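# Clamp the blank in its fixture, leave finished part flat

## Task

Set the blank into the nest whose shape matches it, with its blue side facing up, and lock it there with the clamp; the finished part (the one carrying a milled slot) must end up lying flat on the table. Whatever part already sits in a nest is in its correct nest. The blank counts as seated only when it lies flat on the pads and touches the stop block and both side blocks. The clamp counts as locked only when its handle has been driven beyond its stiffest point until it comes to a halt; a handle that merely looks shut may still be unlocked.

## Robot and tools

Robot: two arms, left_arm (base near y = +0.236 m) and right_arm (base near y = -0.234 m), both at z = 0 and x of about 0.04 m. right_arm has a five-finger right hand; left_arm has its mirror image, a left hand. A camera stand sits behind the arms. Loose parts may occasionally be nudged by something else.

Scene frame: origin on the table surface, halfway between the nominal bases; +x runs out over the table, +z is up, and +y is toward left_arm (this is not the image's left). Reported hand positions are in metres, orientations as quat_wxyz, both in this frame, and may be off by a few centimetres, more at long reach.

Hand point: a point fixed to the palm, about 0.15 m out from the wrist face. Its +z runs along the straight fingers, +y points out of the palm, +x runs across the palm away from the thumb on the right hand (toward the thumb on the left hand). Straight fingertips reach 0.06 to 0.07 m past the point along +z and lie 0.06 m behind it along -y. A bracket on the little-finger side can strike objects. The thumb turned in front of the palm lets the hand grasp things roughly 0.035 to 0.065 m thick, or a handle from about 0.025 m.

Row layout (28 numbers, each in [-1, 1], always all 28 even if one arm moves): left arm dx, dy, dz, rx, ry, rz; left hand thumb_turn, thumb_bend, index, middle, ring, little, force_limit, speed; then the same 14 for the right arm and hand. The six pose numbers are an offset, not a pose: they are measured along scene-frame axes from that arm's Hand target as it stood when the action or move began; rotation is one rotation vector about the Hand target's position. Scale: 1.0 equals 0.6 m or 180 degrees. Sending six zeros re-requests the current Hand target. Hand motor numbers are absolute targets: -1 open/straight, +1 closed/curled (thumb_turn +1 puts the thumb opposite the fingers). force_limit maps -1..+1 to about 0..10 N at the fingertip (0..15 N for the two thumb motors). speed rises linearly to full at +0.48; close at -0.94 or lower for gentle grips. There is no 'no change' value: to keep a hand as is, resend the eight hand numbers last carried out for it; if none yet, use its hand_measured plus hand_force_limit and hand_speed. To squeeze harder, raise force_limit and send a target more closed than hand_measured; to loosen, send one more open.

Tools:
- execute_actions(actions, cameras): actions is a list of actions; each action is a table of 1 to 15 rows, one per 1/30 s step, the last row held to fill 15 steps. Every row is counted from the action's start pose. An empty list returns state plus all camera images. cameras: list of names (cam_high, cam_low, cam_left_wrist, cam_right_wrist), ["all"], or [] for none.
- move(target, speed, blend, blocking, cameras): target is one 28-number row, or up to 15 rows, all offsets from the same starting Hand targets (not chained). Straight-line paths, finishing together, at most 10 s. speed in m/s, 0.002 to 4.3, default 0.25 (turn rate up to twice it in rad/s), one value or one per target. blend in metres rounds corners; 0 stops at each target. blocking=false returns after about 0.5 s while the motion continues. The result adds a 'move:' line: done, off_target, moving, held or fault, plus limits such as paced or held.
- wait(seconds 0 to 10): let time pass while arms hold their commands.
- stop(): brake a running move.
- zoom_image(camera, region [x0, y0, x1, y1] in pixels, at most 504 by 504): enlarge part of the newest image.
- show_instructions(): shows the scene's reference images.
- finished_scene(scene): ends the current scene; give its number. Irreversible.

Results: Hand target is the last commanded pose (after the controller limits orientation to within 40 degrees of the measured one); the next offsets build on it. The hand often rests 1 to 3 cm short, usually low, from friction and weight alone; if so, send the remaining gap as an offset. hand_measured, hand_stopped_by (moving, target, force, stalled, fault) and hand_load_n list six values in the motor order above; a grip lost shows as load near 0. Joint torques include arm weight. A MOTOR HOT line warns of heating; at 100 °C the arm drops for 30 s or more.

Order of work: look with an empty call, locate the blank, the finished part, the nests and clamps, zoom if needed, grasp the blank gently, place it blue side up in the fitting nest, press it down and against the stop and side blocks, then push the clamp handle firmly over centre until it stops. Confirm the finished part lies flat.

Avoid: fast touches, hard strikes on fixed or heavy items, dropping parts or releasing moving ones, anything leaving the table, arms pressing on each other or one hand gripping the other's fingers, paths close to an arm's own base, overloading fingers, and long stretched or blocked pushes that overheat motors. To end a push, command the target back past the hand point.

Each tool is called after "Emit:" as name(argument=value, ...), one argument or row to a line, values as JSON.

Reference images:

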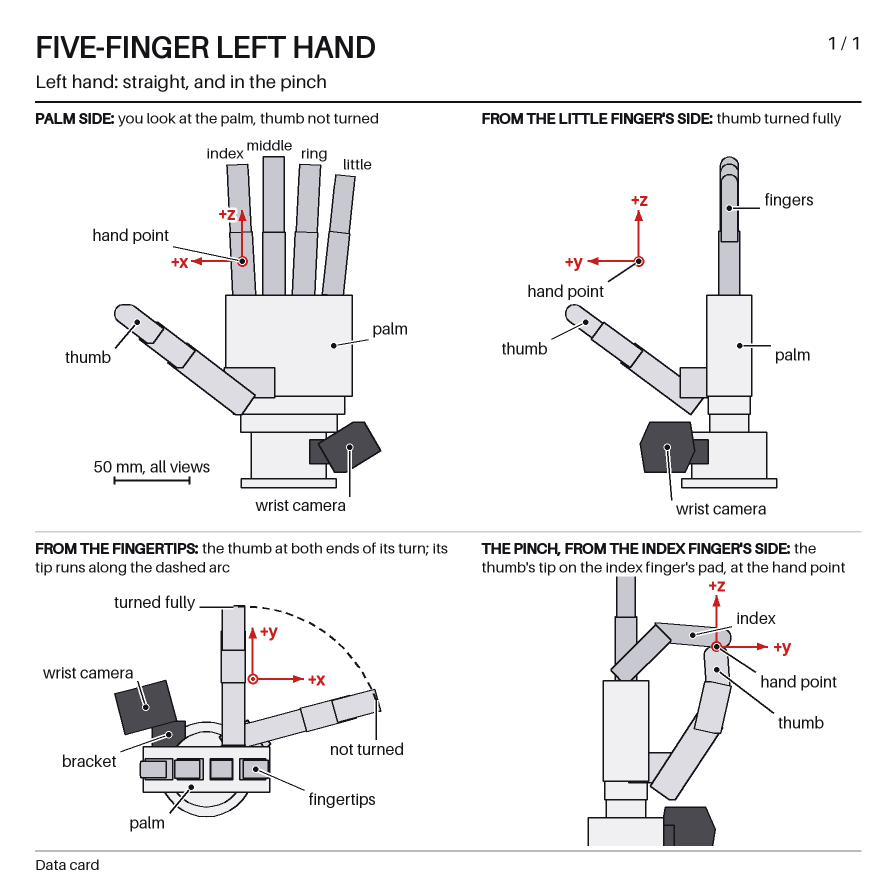

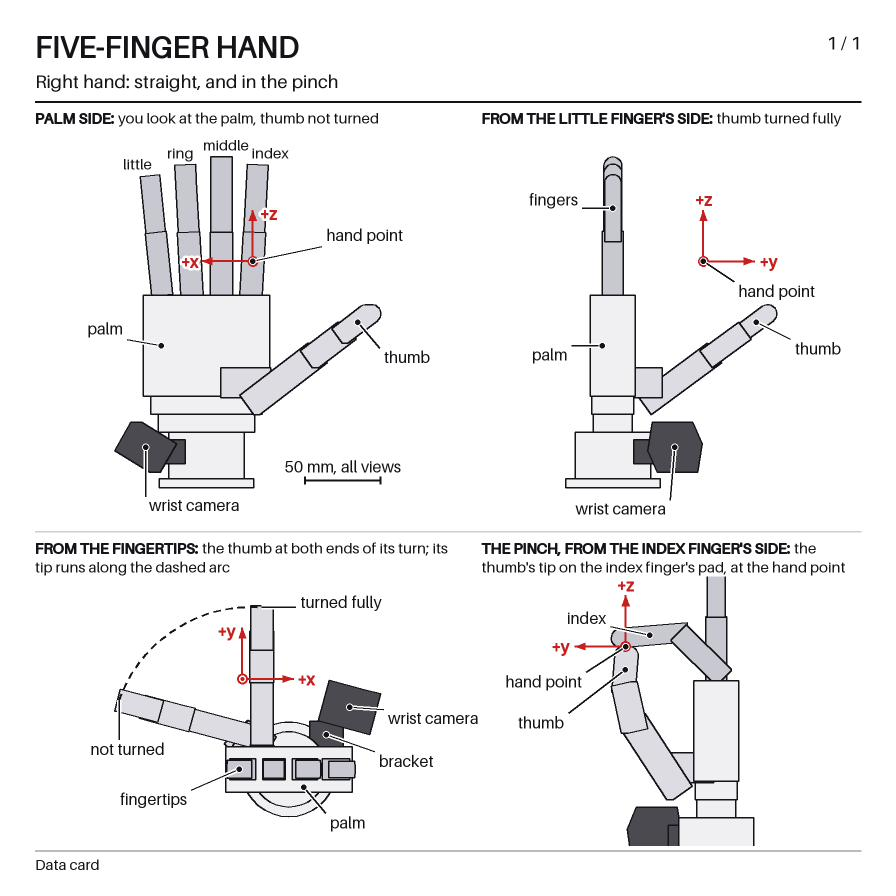

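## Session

Emit:
execute_actions(
  actions=[],
)

Emit:
zoom_image(
  camera="cam_high",
  region=[120, 180, 360, 380],
)

Emit:
zoom_image(
  camera="cam_high",
  region=[330, 180, 570, 380],
)

Emit:
zoom_image(
  camera="cam_low",
  region=[180, 180, 500, 290],
)

Scene clock: 0.00 s.
left_arm: end_effector_position=(+0.6192, +0.1685, +0.1667) hand_measured=(-1.000, -1.000, -1.000, -1.000, -1.000, -1.000) hand_load_n=(+0.0, +0.0, +0.0, +0.0, +0.0, +0.0) hand_stopped_by=(target, target, target, target, target, target) hand_force_limit=0.00 hand_speed=-0.80 end_effector_quat_wxyz=(+0.171, +0.867, +0.014, +0.467) | right_arm: end_effector_position=(+0.2412, -0.4687, +0.1971) hand_measured=(-1.000, -1.000, -1.000, -1.000, -1.000, -1.000) hand_load_n=(+0.0, +0.0, +0.0, +0.0, +0.0, +0.0) hand_stopped_by=(target, target, target, target, target, target) hand_force_limit=0.00 hand_speed=-0.80 end_effector_quat_wxyz=(+0.453, -0.349, +0.787, -0.233)
Joint positions: left_arm=[0.105 1.512 0.794 0.147 0.365 -1.712] | right_arm=[-1.453 1.073 0.779 -0.957 -1.04 -0.527]
Joint velocities: within noise
Joint torques (N m): no reading
Motor temperatures (°C): left_arm=[27 29 31 23 25 25] | right_arm=[23 23 31 26 22 23]
Heat: left arm: hottest elbow 31 °C; right arm: hottest elbow 31 °C.
Hand target: left_arm +0.6273, +0.1692, +0.1799; +0.170, +0.861, +0.011, +0.480 | right_arm +0.2423, -0.4771, +0.2076; +0.449, -0.355, +0.782, -0.246
camera_calibration:
cam_left_wrist: T_world_to_cam=[[0.302721, 0.951335, -0.0576381, -0.337361], [0.0146636, 0.0558195, 0.998333, -0.183992], [0.952966, -0.303061, 0.00294769, -0.421625], [0, 0, 0, 1]] pos_world=[0.506619, 0.203436, 0.165483]
cam_right_wrist: T_world_to_cam=[[-0.435626, 0.449418, -0.779906, 0.46664], [-0.198759, 0.797026, 0.570302, 0.311204], [0.877909, 0.403452, -0.257879, 0.145964], [0, 0, 0, 1]] pos_world=[0.136992, -0.516644, 0.224097]

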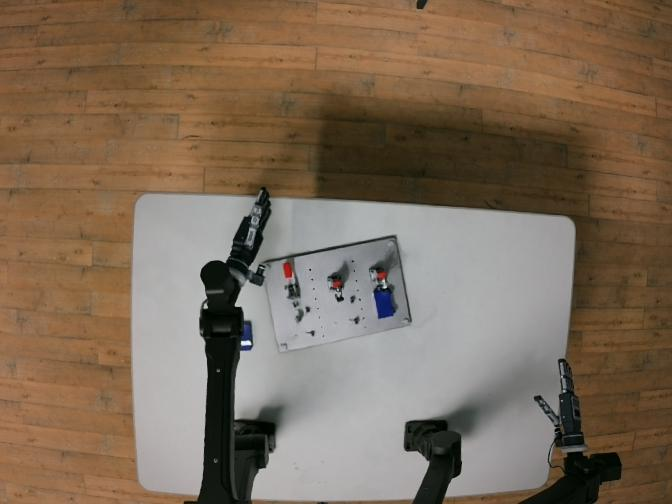

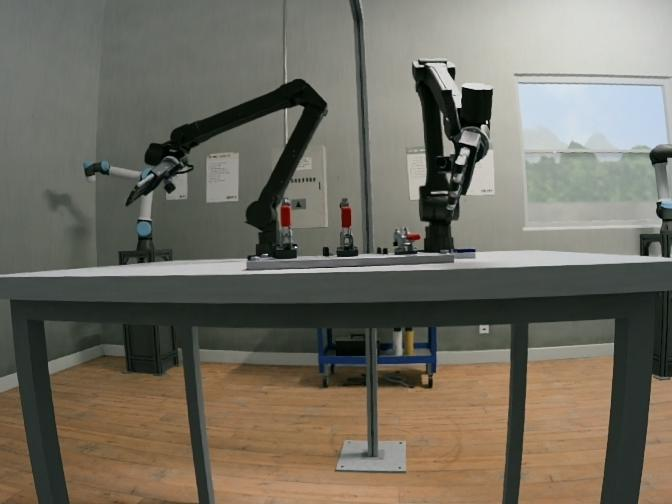

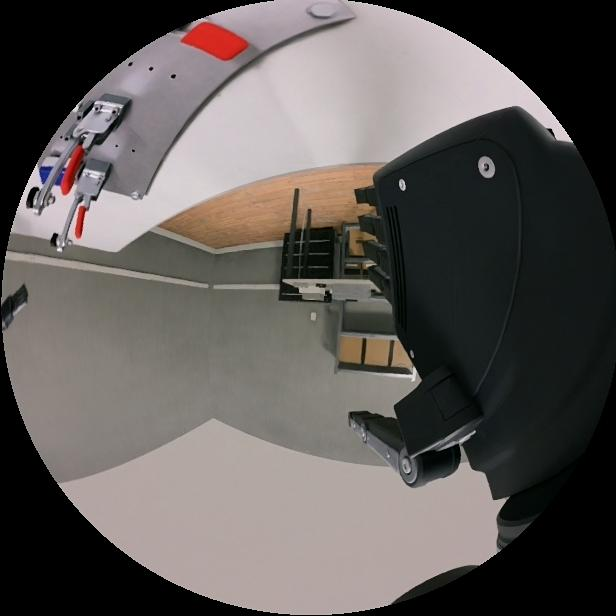

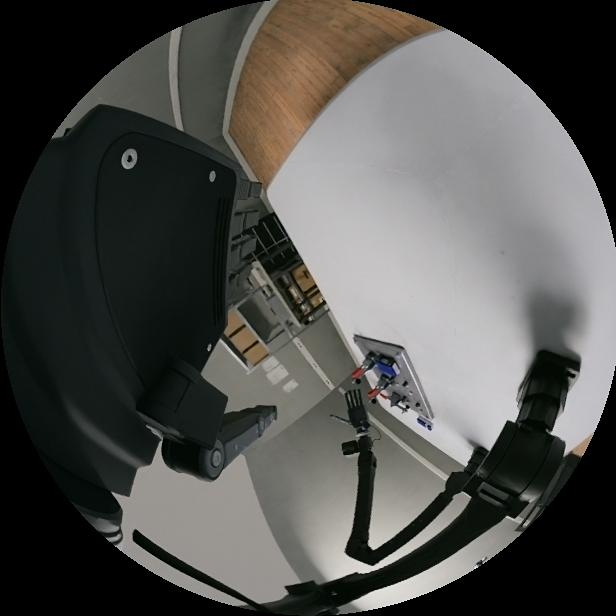

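Scaled by 2.100 from the camera's 672x504 image, which has a finer 960x720 frame.

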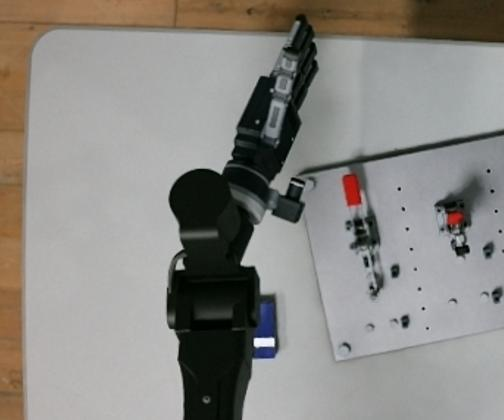

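Scaled by 2.100 from the camera's 672x504 image, which has a finer 960x720 frame.

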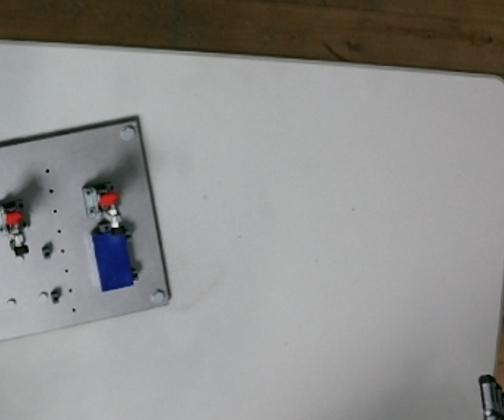

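Scaled by 1.575 from the camera's 672x504 image, which has a finer 960x720 frame.

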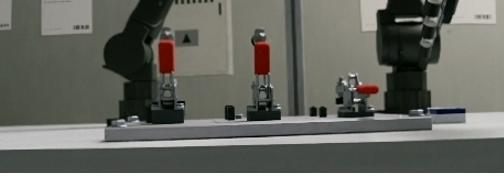

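Emit:
move(
  target=[
    [0,0,0.2,0,0,0,-1,-1,-1,-1,-1,-1,0,-0.8,0,0,0,0,0,0,-1,-1,-1,-1,-1,-1,0,-0.8],
    [-0.25,0.35,0.3,0,0,0,-1,-1,-1,-1,-1,-1,0,-0.8,0,0,0,0,0,0,-1,-1,-1,-1,-1,-1,0,-0.8],
  ],
  speed=0.3,
  blend=[0.05,0],
  cameras=["all"],
)

Emit:
zoom_image(
  camera="cam_high",
  region=[220, 225, 430, 365],
)

Emit:
zoom_image(
  camera="cam_high",
  region=[360, 260, 420, 330],
)

Emit:
zoom_image(
  camera="cam_low",
  region=[240, 190, 360, 275],
)

Emit:
zoom_image(
  camera="cam_low",
  region=[360, 190, 500, 275],
)

Scene clock: 5.23 s.
left_arm: end_effector_position=(+0.4696, +0.3696, +0.3380) hand_measured=(-1.000, -1.000, -1.000, -1.000, -1.000, -1.000) hand_load_n=(+0.0, +0.0, +0.0, +0.0, +0.0, +0.0) hand_stopped_by=(target, target, target, target, target, target) hand_force_limit=0.00 hand_speed=-0.80 end_effector_quat_wxyz=(+0.183, +0.865, +0.022, +0.466) | right_arm: end_effector_position=(+0.2412, -0.4687, +0.1971) hand_measured=(-1.000, -1.000, -1.000, -1.000, -1.000, -1.000) hand_load_n=(+0.0, +0.0, +0.0, +0.0, +0.0, +0.0) hand_stopped_by=(target, target, target, target, target, target) hand_force_limit=0.00 hand_speed=-0.80 end_effector_quat_wxyz=(+0.453, -0.349, +0.787, -0.233)
Joint positions: left_arm=[0.749 1.164 1.012 -0.738 0.874 -1.213] | right_arm=[-1.453 1.073 0.779 -0.957 -1.04 -0.527]
Joint torques (N m): left_arm=[2.26 -6.89 12.52 0.85 0.5 0.11] | right_arm=[-0.03 -3.66 9.29 0.31 -0.78 0.03]
Heat: left arm: hottest elbow 32 °C; right arm: hottest elbow 32 °C.
Hand target: left_arm +0.4773, +0.3792, +0.3600; +0.170, +0.861, +0.011, +0.480 | right_arm +0.2423, -0.4771, +0.2076; +0.449, -0.355, +0.782, -0.246
Off the commanded pose: left_arm 0.025 m, 3 deg | right_arm 0.013 m, 2 deg.
move: off_target (left_arm, right_arm)
camera_calibration:
cam_left_wrist: T_world_to_cam=[[0.300877, 0.949713, -0.0867109, -0.462261], [0.0177895, 0.085319, 0.996195, -0.375729], [0.953497, -0.301274, 0.00877555, -0.22145], [0, 0, 0, 1]] pos_world=[0.356919, 0.404354, 0.33616]
cam_right_wrist: T_world_to_cam=[[-0.435626, 0.449418, -0.779906, 0.46664], [-0.198759, 0.797026, 0.570302, 0.311204], [0.877909, 0.403452, -0.257879, 0.145964], [0, 0, 0, 1]] pos_world=[0.136992, -0.516644, 0.224097]

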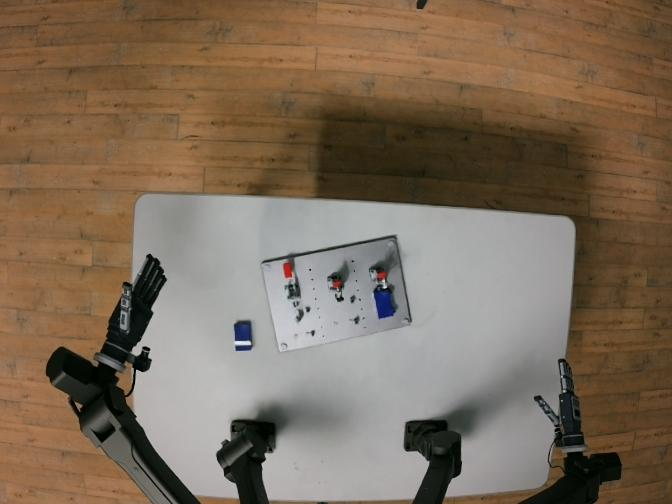

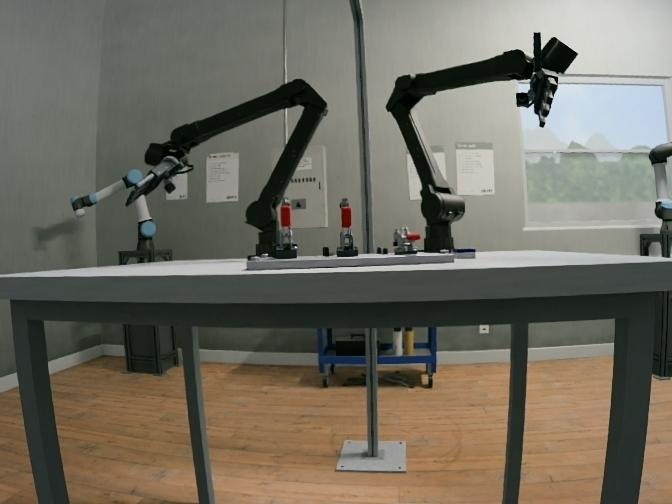

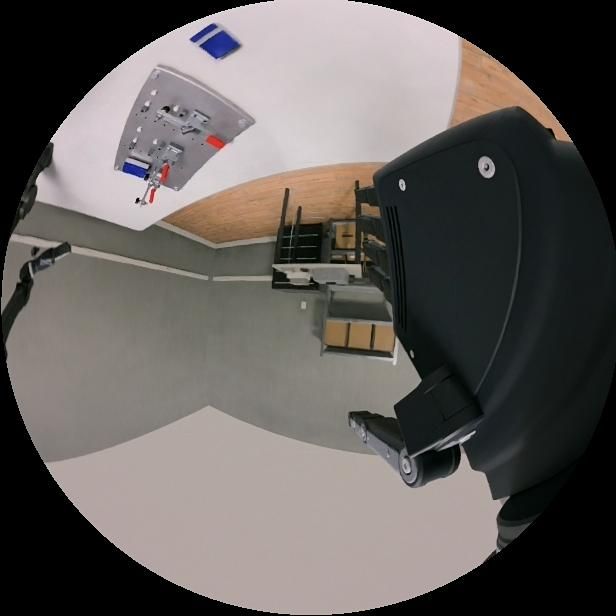

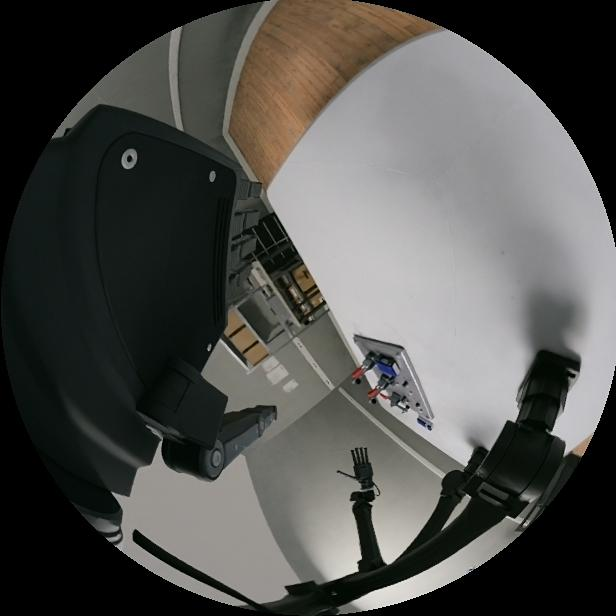

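Scaled by 2.400 from the camera's 672x504 image, which has a finer 960x720 frame.

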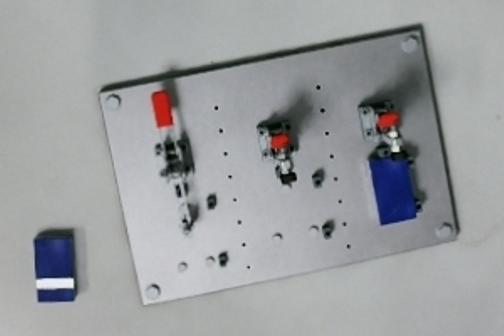

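Scaled by 7.200 from the camera's 672x504 image, which has a finer 960x720 frame.

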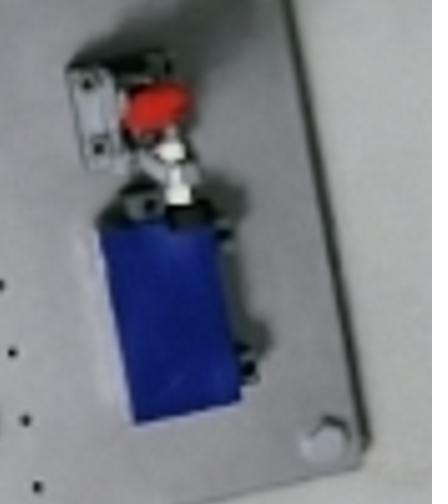

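Scaled by 4.200 from the camera's 672x504 image, which has a finer 960x720 frame.

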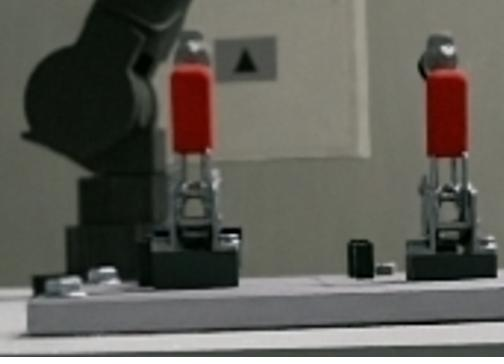

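Scaled by 3.600 from the camera's 672x504 image, which has a finer 960x720 frame.

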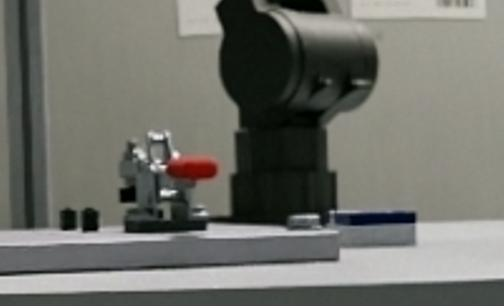

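Emit:
zoom_image(
  camera="cam_high",
  region=[370, 280, 400, 325],
)

Emit:
zoom_image(
  camera="cam_low",
  region=[270, 195, 310, 270],
)

Emit:
zoom_image(
  camera="cam_right_wrist",
  region=[340, 320, 440, 440],
)

Emit:
zoom_image(
  camera="cam_left_wrist",
  region=[100, 50, 270, 220],
)

Scaled by 11.200 from the camera's 672x504 image, which has a finer 960x720 frame.

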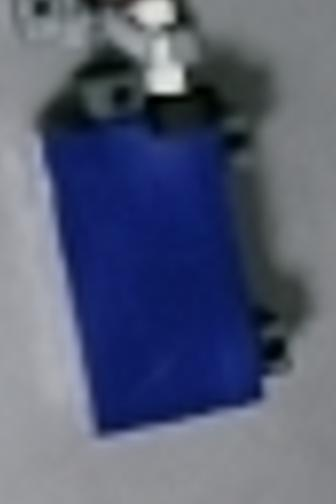

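Scaled by 6.720 from the camera's 672x504 image, which has a finer 960x720 frame.

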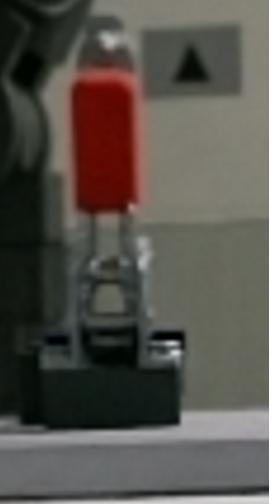

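Scaled by 4.200 from the camera's 616x616 image, which has a finer 880x880 frame.

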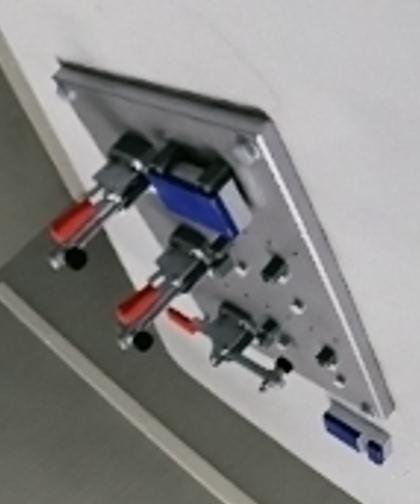

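Scaled by 2.965 from the camera's 616x616 image, which has a finer 880x880 frame.

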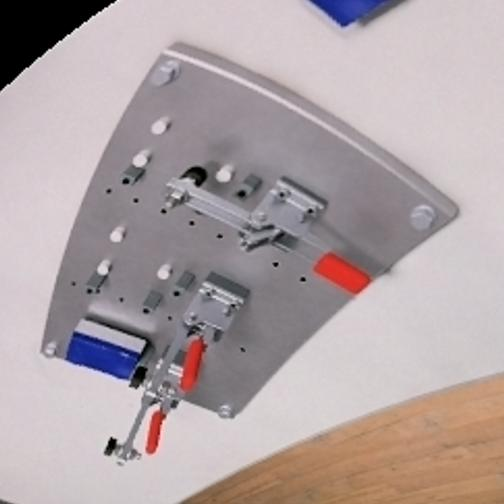

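Emit:
zoom_image(
  camera="cam_right_wrist",
  region=[360, 345, 410, 395],
)

Emit:
zoom_image(
  camera="cam_left_wrist",
  region=[110, 150, 160, 200],
)

Scaled by 10.080 from the camera's 616x616 image, which has a finer 880x880 frame.

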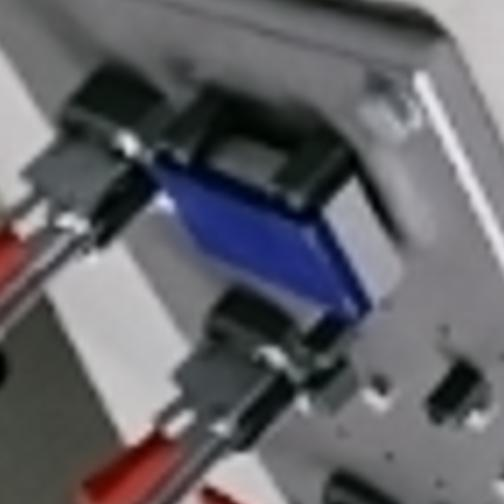

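Scaled by 10.080 from the camera's 616x616 image, which has a finer 880x880 frame.

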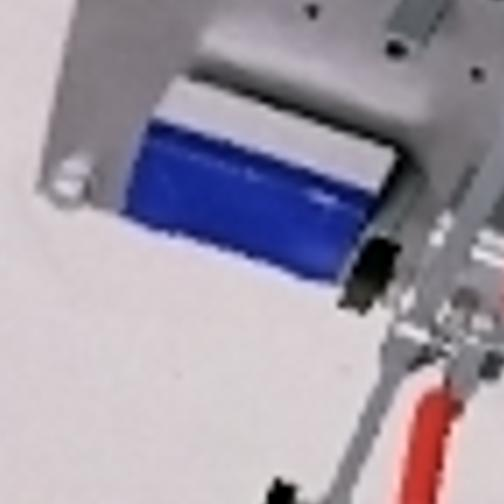

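Emit:
move(
  target=[
    [-0.4627,0.135,-0.1,0.1948,0.2834,-0.1577,-1,-1,-1,-1,-1,-1,0,-0.8,0,0,0,0,0,0,-1,-1,-1,-1,-1,-1,0,-0.8],
  ],
  speed=0.4,
  cameras=["all"],
)

Emit:
zoom_image(
  camera="cam_left_wrist",
  region=[180, 320, 340, 470],
)

Scene clock: 24.03 s.
left_arm: end_effector_position=(+0.2014, +0.4567, +0.2878) hand_measured=(-1.000, -1.000, -1.000, -1.000, -1.000, -1.000) hand_load_n=(+0.0, +0.0, +0.0, +0.0, +0.0, +0.0) hand_stopped_by=(target, target, target, target, target, target) hand_force_limit=0.00 hand_speed=-0.80 end_effector_quat_wxyz=(+0.004, +0.966, -0.258, +0.001) | right_arm: end_effector_position=(+0.2412, -0.4687, +0.1971) hand_measured=(-1.000, -1.000, -1.000, -1.000, -1.000, -1.000) hand_load_n=(+0.0, +0.0, +0.0, +0.0, +0.0, +0.0) hand_stopped_by=(target, target, target, target, target, target) hand_force_limit=0.00 hand_speed=-0.80 end_effector_quat_wxyz=(+0.453, -0.349, +0.787, -0.233)
Joint positions: left_arm=[1.057 1.222 1.342 -1.698 0.004 -0.004] | right_arm=[-1.453 1.073 0.779 -0.957 -1.04 -0.527]
Joint torques (N m): left_arm=[2.37 -8.64 9.5 -0.17 -0.22 0.14] | right_arm=[0.85 -4.25 9.32 0.38 -0.75 0.05]
Heat: left arm: hottest elbow 35 °C; right arm: hottest elbow 35 °C.
Hand target: left_arm +0.1997, +0.4602, +0.2999; +0.000, +0.966, -0.259, +0.000 | right_arm +0.2423, -0.4771, +0.2076; +0.449, -0.355, +0.782, -0.246
Off the commanded pose: left_arm 0.013 m, 1 deg | right_arm 0.013 m, 2 deg.
joint sent to its limit (left arm) — joint 4 (wrist pitch), lower limit. The joint targets still meet the commanded pose.
move: off_target (left_arm, right_arm)
camera_calibration:
cam_left_wrist: T_world_to_cam=[[0.734579, 0.678408, -0.012507, -0.453397], [0.587011, -0.626154, 0.513177, 0.0209409], [0.340312, -0.38431, -0.858192, 0.471888], [0, 0, 0, 1]] pos_world=[0.160174, 0.502052, 0.388553]
cam_right_wrist: T_world_to_cam=[[-0.435626, 0.449418, -0.779906, 0.46664], [-0.198759, 0.797026, 0.570302, 0.311204], [0.877909, 0.403452, -0.257879, 0.145964], [0, 0, 0, 1]] pos_world=[0.136992, -0.516644, 0.224097]

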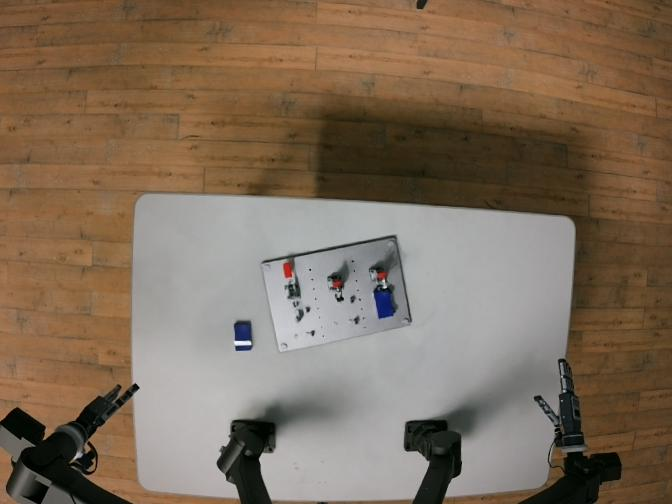

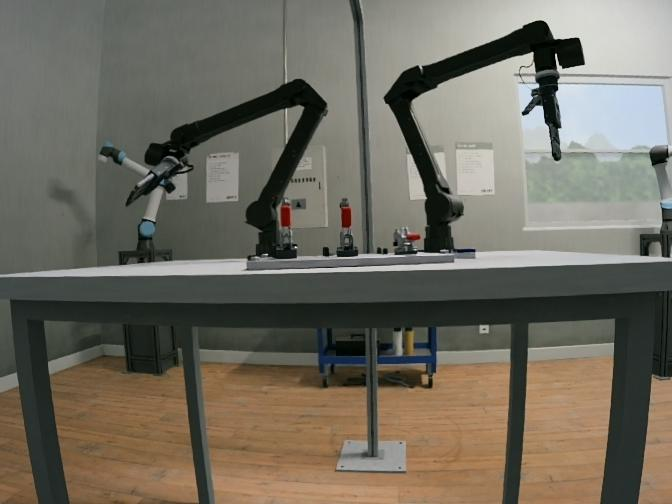

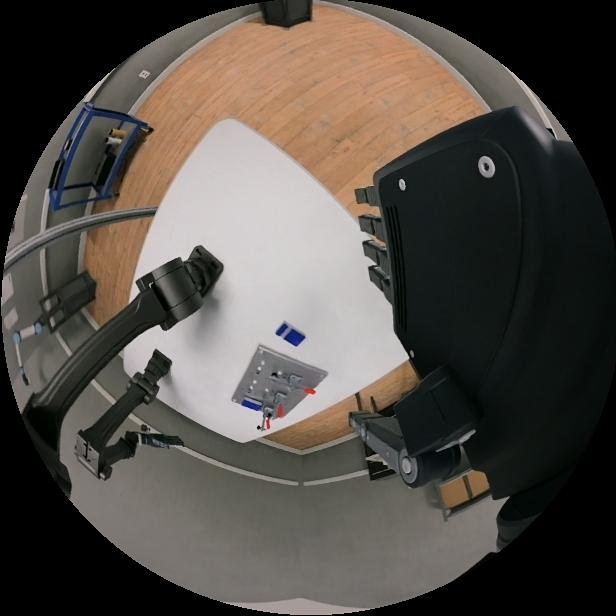

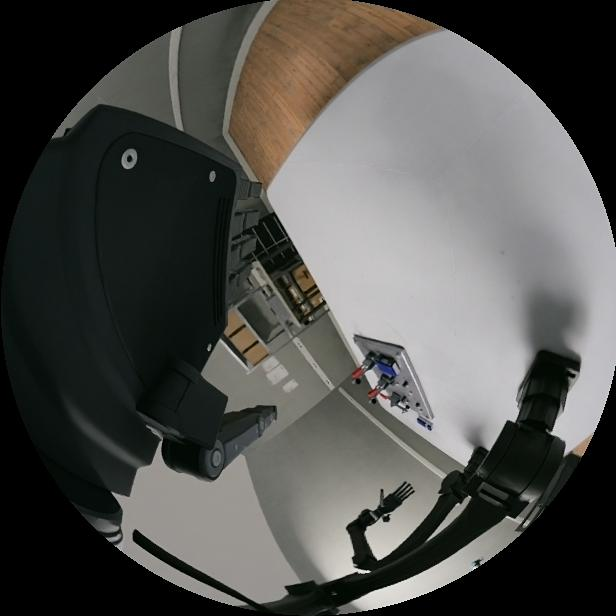

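Scaled by 3.150 from the camera's 616x616 image, which has a finer 880x880 frame.

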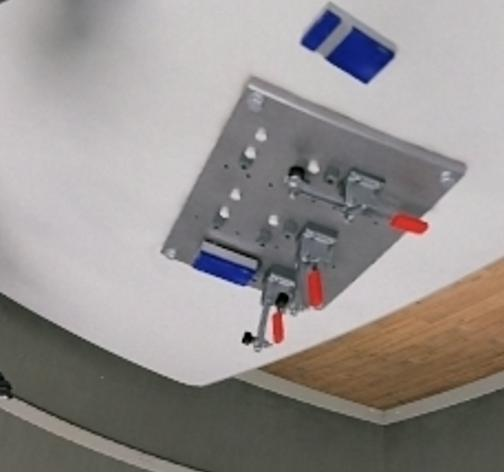

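Emit:
zoom_image(
  camera="cam_left_wrist",
  region=[235, 385, 295, 435],
)

Scaled by 8.400 from the camera's 616x616 image, which has a finer 880x880 frame.

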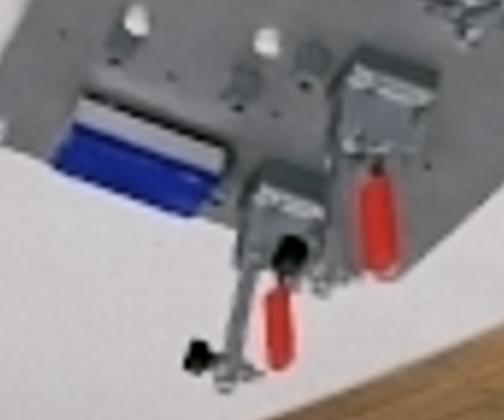

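Emit:
move(
  target=[
    [0,0,0,0,0,0,-1,-1,-1,-1,-1,-1,0,-0.8,0.013,0.212,0.204,-0.136,0.327,0.2685,1,-1,-1,-1,1,1,0.3,-0.2],
    [0,0,0,0,0,0,-1,-1,-1,-1,-1,-1,0,-0.8,0.0758,0.6,0.03,-0.136,0.327,0.2685,1,-1,-1,-1,1,1,0.3,-0.2],
  ],
  speed=[0.35,0.3],
  blend=[0.03,0],
  cameras=["all"],
)

Emit:
zoom_image(
  camera="cam_low",
  region=[250, 140, 330, 270],
)

Emit:
zoom_image(
  camera="cam_high",
  region=[360, 270, 440, 370],
)

Scene clock: 31.13 s.
left_arm: end_effector_position=(+0.2013, +0.4567, +0.2878) hand_measured=(-1.000, -1.000, -1.000, -1.000, -1.000, -1.000) hand_load_n=(+0.0, +0.0, +0.0, +0.0, +0.0, +0.0) hand_stopped_by=(target, target, target, target, target, target) hand_force_limit=0.00 hand_speed=-0.80 end_effector_quat_wxyz=(+0.004, +0.966, -0.258, +0.001) | right_arm: end_effector_position=(+0.2834, -0.1220, +0.2274) hand_measured=(+1.000, -1.000, -1.000, -1.000, +1.000, +1.000) hand_load_n=(+0.0, +0.0, +0.0, +0.0, +0.0, +0.0) hand_stopped_by=(target, target, target, target, target, target) hand_force_limit=0.30 hand_speed=-0.20 end_effector_quat_wxyz=(+0.001, +0.781, -0.625, -0.002)
Joint positions: left_arm=[1.057 1.222 1.342 -1.698 0.004 -0.004] | right_arm=[0.297 1.172 1.144 -1.548 -0.003 0.082]
Joint torques (N m): left_arm=[2.43 -8.7 9.5 -0.17 -0.22 0.14] | right_arm=[0.67 -4.25 7.75 0.24 0.11 0.18]
Motor temperatures (°C): left_arm=[27 29 36 23 25 25] | right_arm=[23 23 36 26 23 23]
Heat: left arm: hottest elbow 36 °C; right arm: hottest elbow 36 °C.
Hand target: left_arm +0.1997, +0.4602, +0.2999; +0.000, +0.966, -0.259, +0.000 | right_arm +0.2877, -0.1171, +0.2256; +0.000, +0.781, -0.625, +0.000
Off the commanded pose: left_arm 0.013 m, 1 deg | right_arm 0.007 m, 0 deg.
joint sent to its limit (left arm) — joint 4 (wrist pitch), lower limit. The joint targets still meet the commanded pose.
move: off_target (left_arm)
camera_calibration:
cam_left_wrist: T_world_to_cam=[[0.735116, 0.677827, -0.0124866, -0.453267], [0.586523, -0.626642, 0.513138, 0.0213414], [0.339994, -0.38454, -0.858215, 0.472101], [0, 0, 0, 1]] pos_world=[0.160175, 0.502151, 0.388553]
cam_right_wrist: T_world_to_cam=[[-0.89467, -0.445467, 0.0335448, 0.188808], [-0.373262, 0.786683, 0.491736, 0.0920446], [-0.245441, 0.42742, -0.870098, 0.437368], [0, 0, 0, 1]] pos_world=[0.310626, -0.175242, 0.328958]

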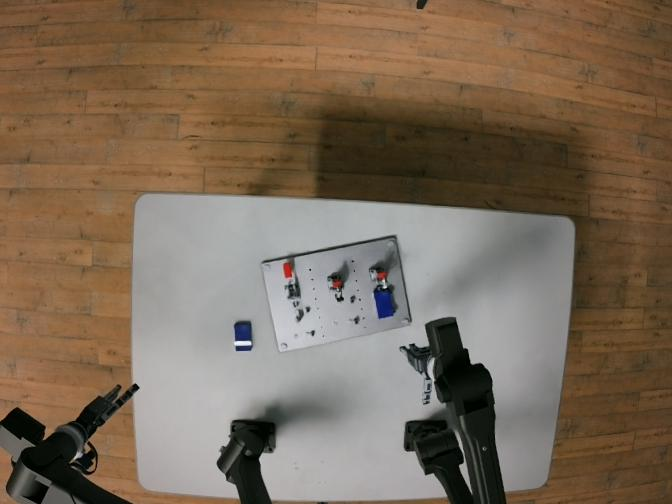

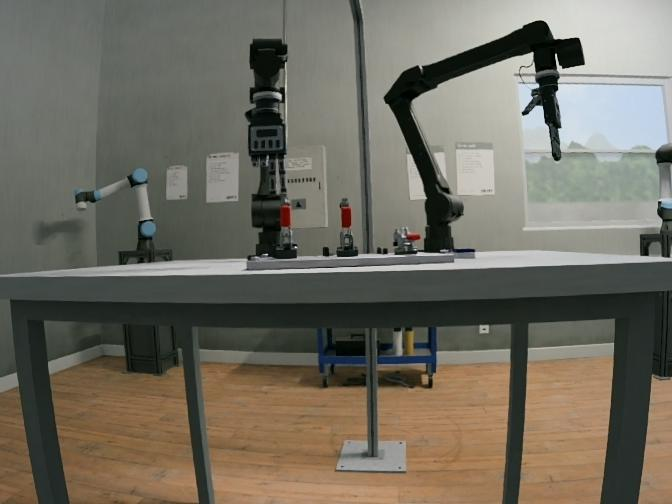

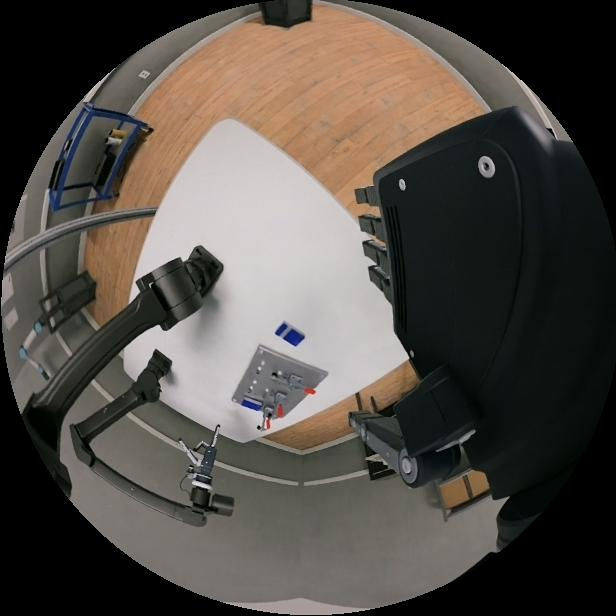

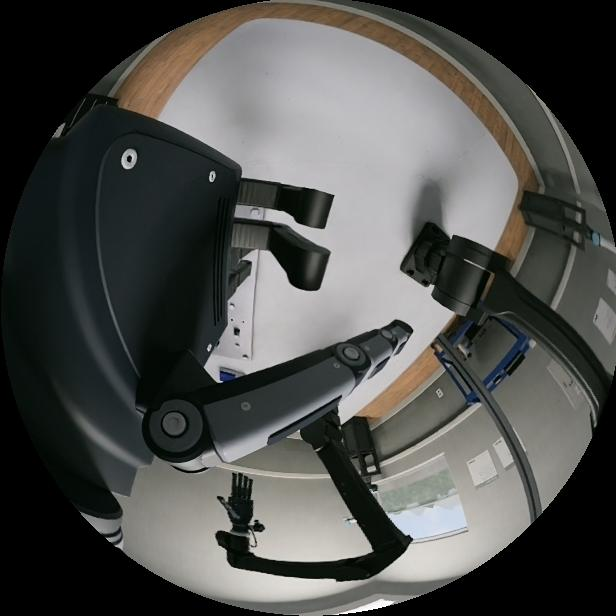

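Scaled by 3.877 from the camera's 672x504 image, which has a finer 960x720 frame.

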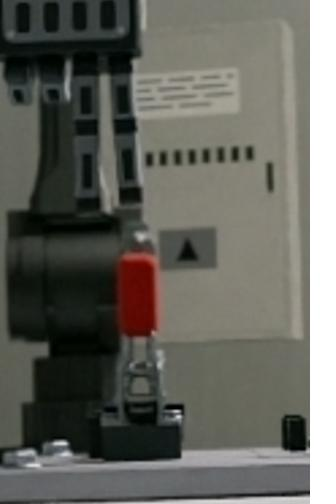

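Scaled by 5.040 from the camera's 672x504 image, which has a finer 960x720 frame.

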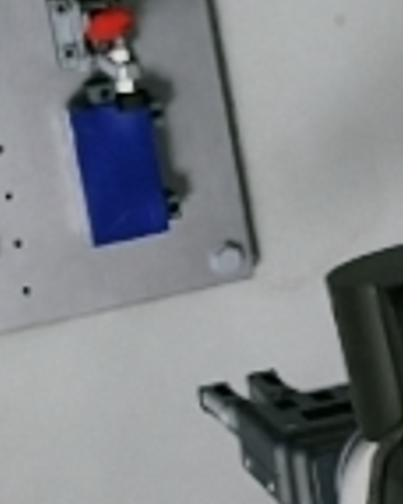

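Emit:
move(
  target=[
    [0,0,0,0,0,0,-1,-1,-1,-1,-1,-1,0,-0.8,0,0.003,-0.195,0,0,0,1,-1,-1,-1,1,1,0.3,-0.2],
  ],
  speed=[0.15],
  cameras=["cam_high","cam_low","cam_left_wrist"],
)

Emit:
zoom_image(
  camera="cam_low",
  region=[250, 180, 330, 270],
)

Emit:
zoom_image(
  camera="cam_high",
  region=[360, 280, 420, 360],
)

Emit:
zoom_image(
  camera="cam_left_wrist",
  region=[200, 375, 300, 475],
)

Scene clock: 39.03 s.
left_arm: end_effector_position=(+0.2013, +0.4567, +0.2878) hand_measured=(-1.000, -1.000, -1.000, -1.000, -1.000, -1.000) hand_load_n=(+0.0, +0.0, +0.0, +0.0, +0.0, +0.0) hand_stopped_by=(target, target, target, target, target, target) hand_force_limit=0.00 hand_speed=-0.80 end_effector_quat_wxyz=(+0.004, +0.966, -0.258, +0.001) | right_arm: end_effector_position=(+0.2865, -0.1195, +0.1124) hand_measured=(+1.000, -1.000, -1.000, -1.000, +1.000, +1.000) hand_load_n=(+0.0, +0.0, +0.0, -0.5, +0.0, +0.0) hand_stopped_by=(target, target, target, target, target, target) hand_force_limit=0.30 hand_speed=-0.20 end_effector_quat_wxyz=(-0.001, +0.780, -0.625, -0.001)
Joint positions: left_arm=[1.057 1.222 1.342 -1.698 0.004 -0.004] | right_arm=[0.302 1.238 0.89 -1.222 -0.003 0.088]
Joint torques (N m): left_arm=[2.43 -8.64 9.51 -0.16 -0.22 0.14] | right_arm=[0.73 -5.07 6.99 0.29 0.09 0.1]
Heat: left arm: hottest elbow 36 °C; right arm: hottest elbow 36 °C.
Hand target: left_arm +0.1997, +0.4602, +0.2999; +0.000, +0.966, -0.259, +0.000 | right_arm +0.2878, -0.1152, +0.1086; +0.000, +0.781, -0.625, +0.000
Off the commanded pose: left_arm 0.013 m, 1 deg | right_arm 0.006 m, 0 deg.
joint sent to its limit (left arm) — joint 4 (wrist pitch), lower limit. The joint targets still meet the commanded pose.
move: off_target (left_arm)
camera_calibration:
cam_left_wrist: T_world_to_cam=[[0.735116, 0.677827, -0.0124866, -0.453267], [0.586523, -0.626642, 0.513138, 0.0213414], [0.339994, -0.38454, -0.858215, 0.472101], [0, 0, 0, 1]] pos_world=[0.160175, 0.502151, 0.388553]
Images, in order (width x height): cam_high 672x504, cam_low 672x504, cam_left_wrist 616x616.

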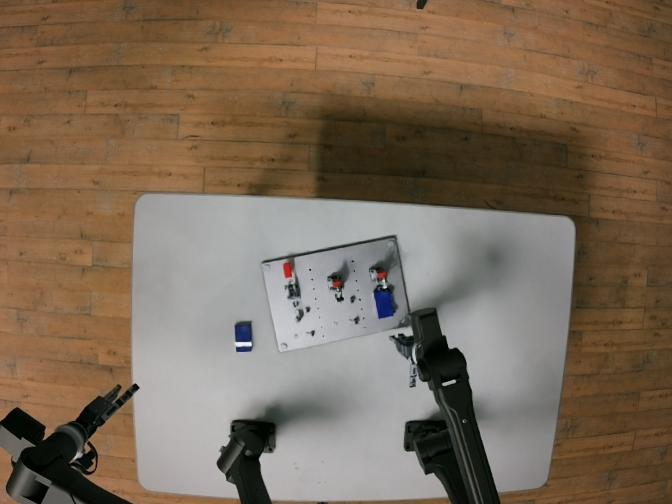

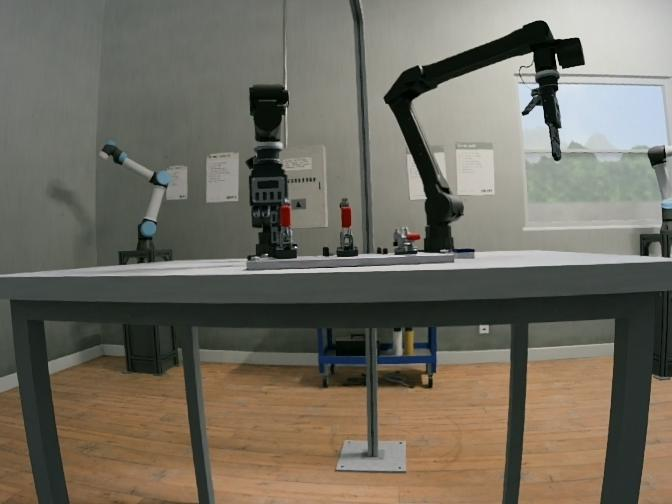

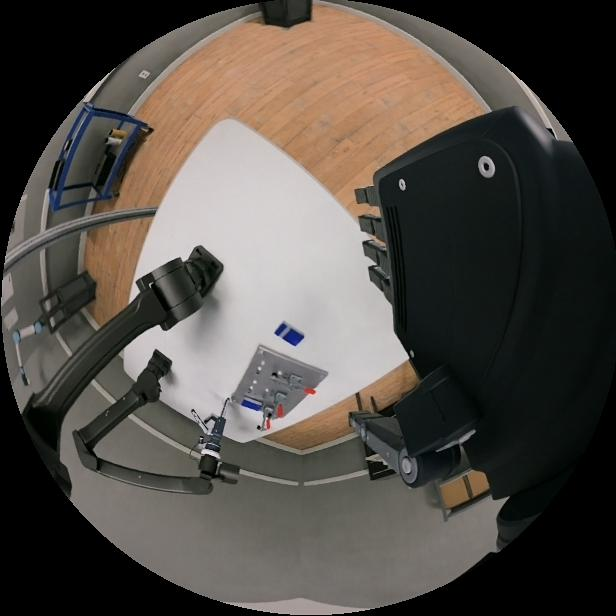

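Scaled by 5.600 from the camera's 672x504 image, which has a finer 960x720 frame.

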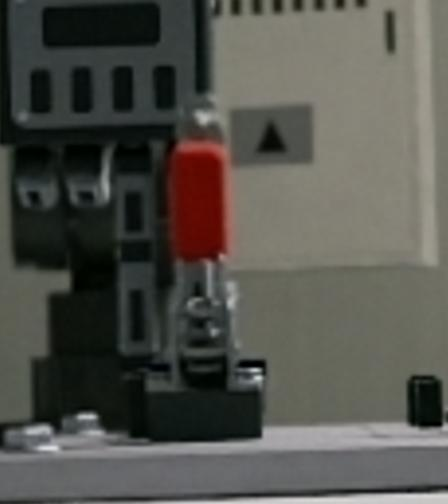

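Scaled by 6.300 from the camera's 672x504 image, which has a finer 960x720 frame.

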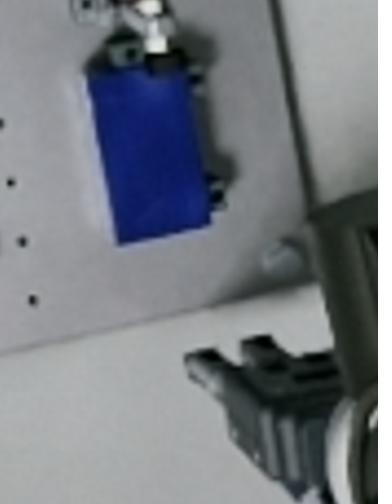

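Scaled by 5.040 from the camera's 616x616 image, which has a finer 880x880 frame.

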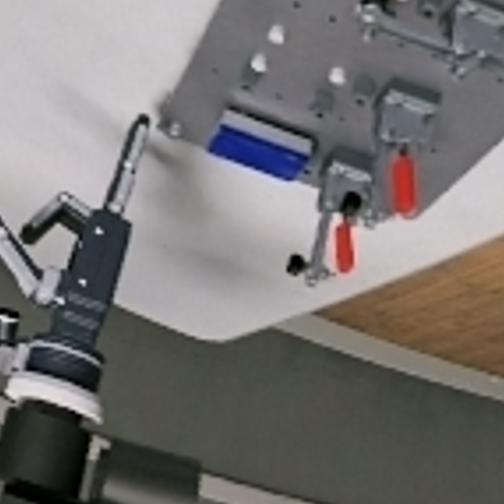

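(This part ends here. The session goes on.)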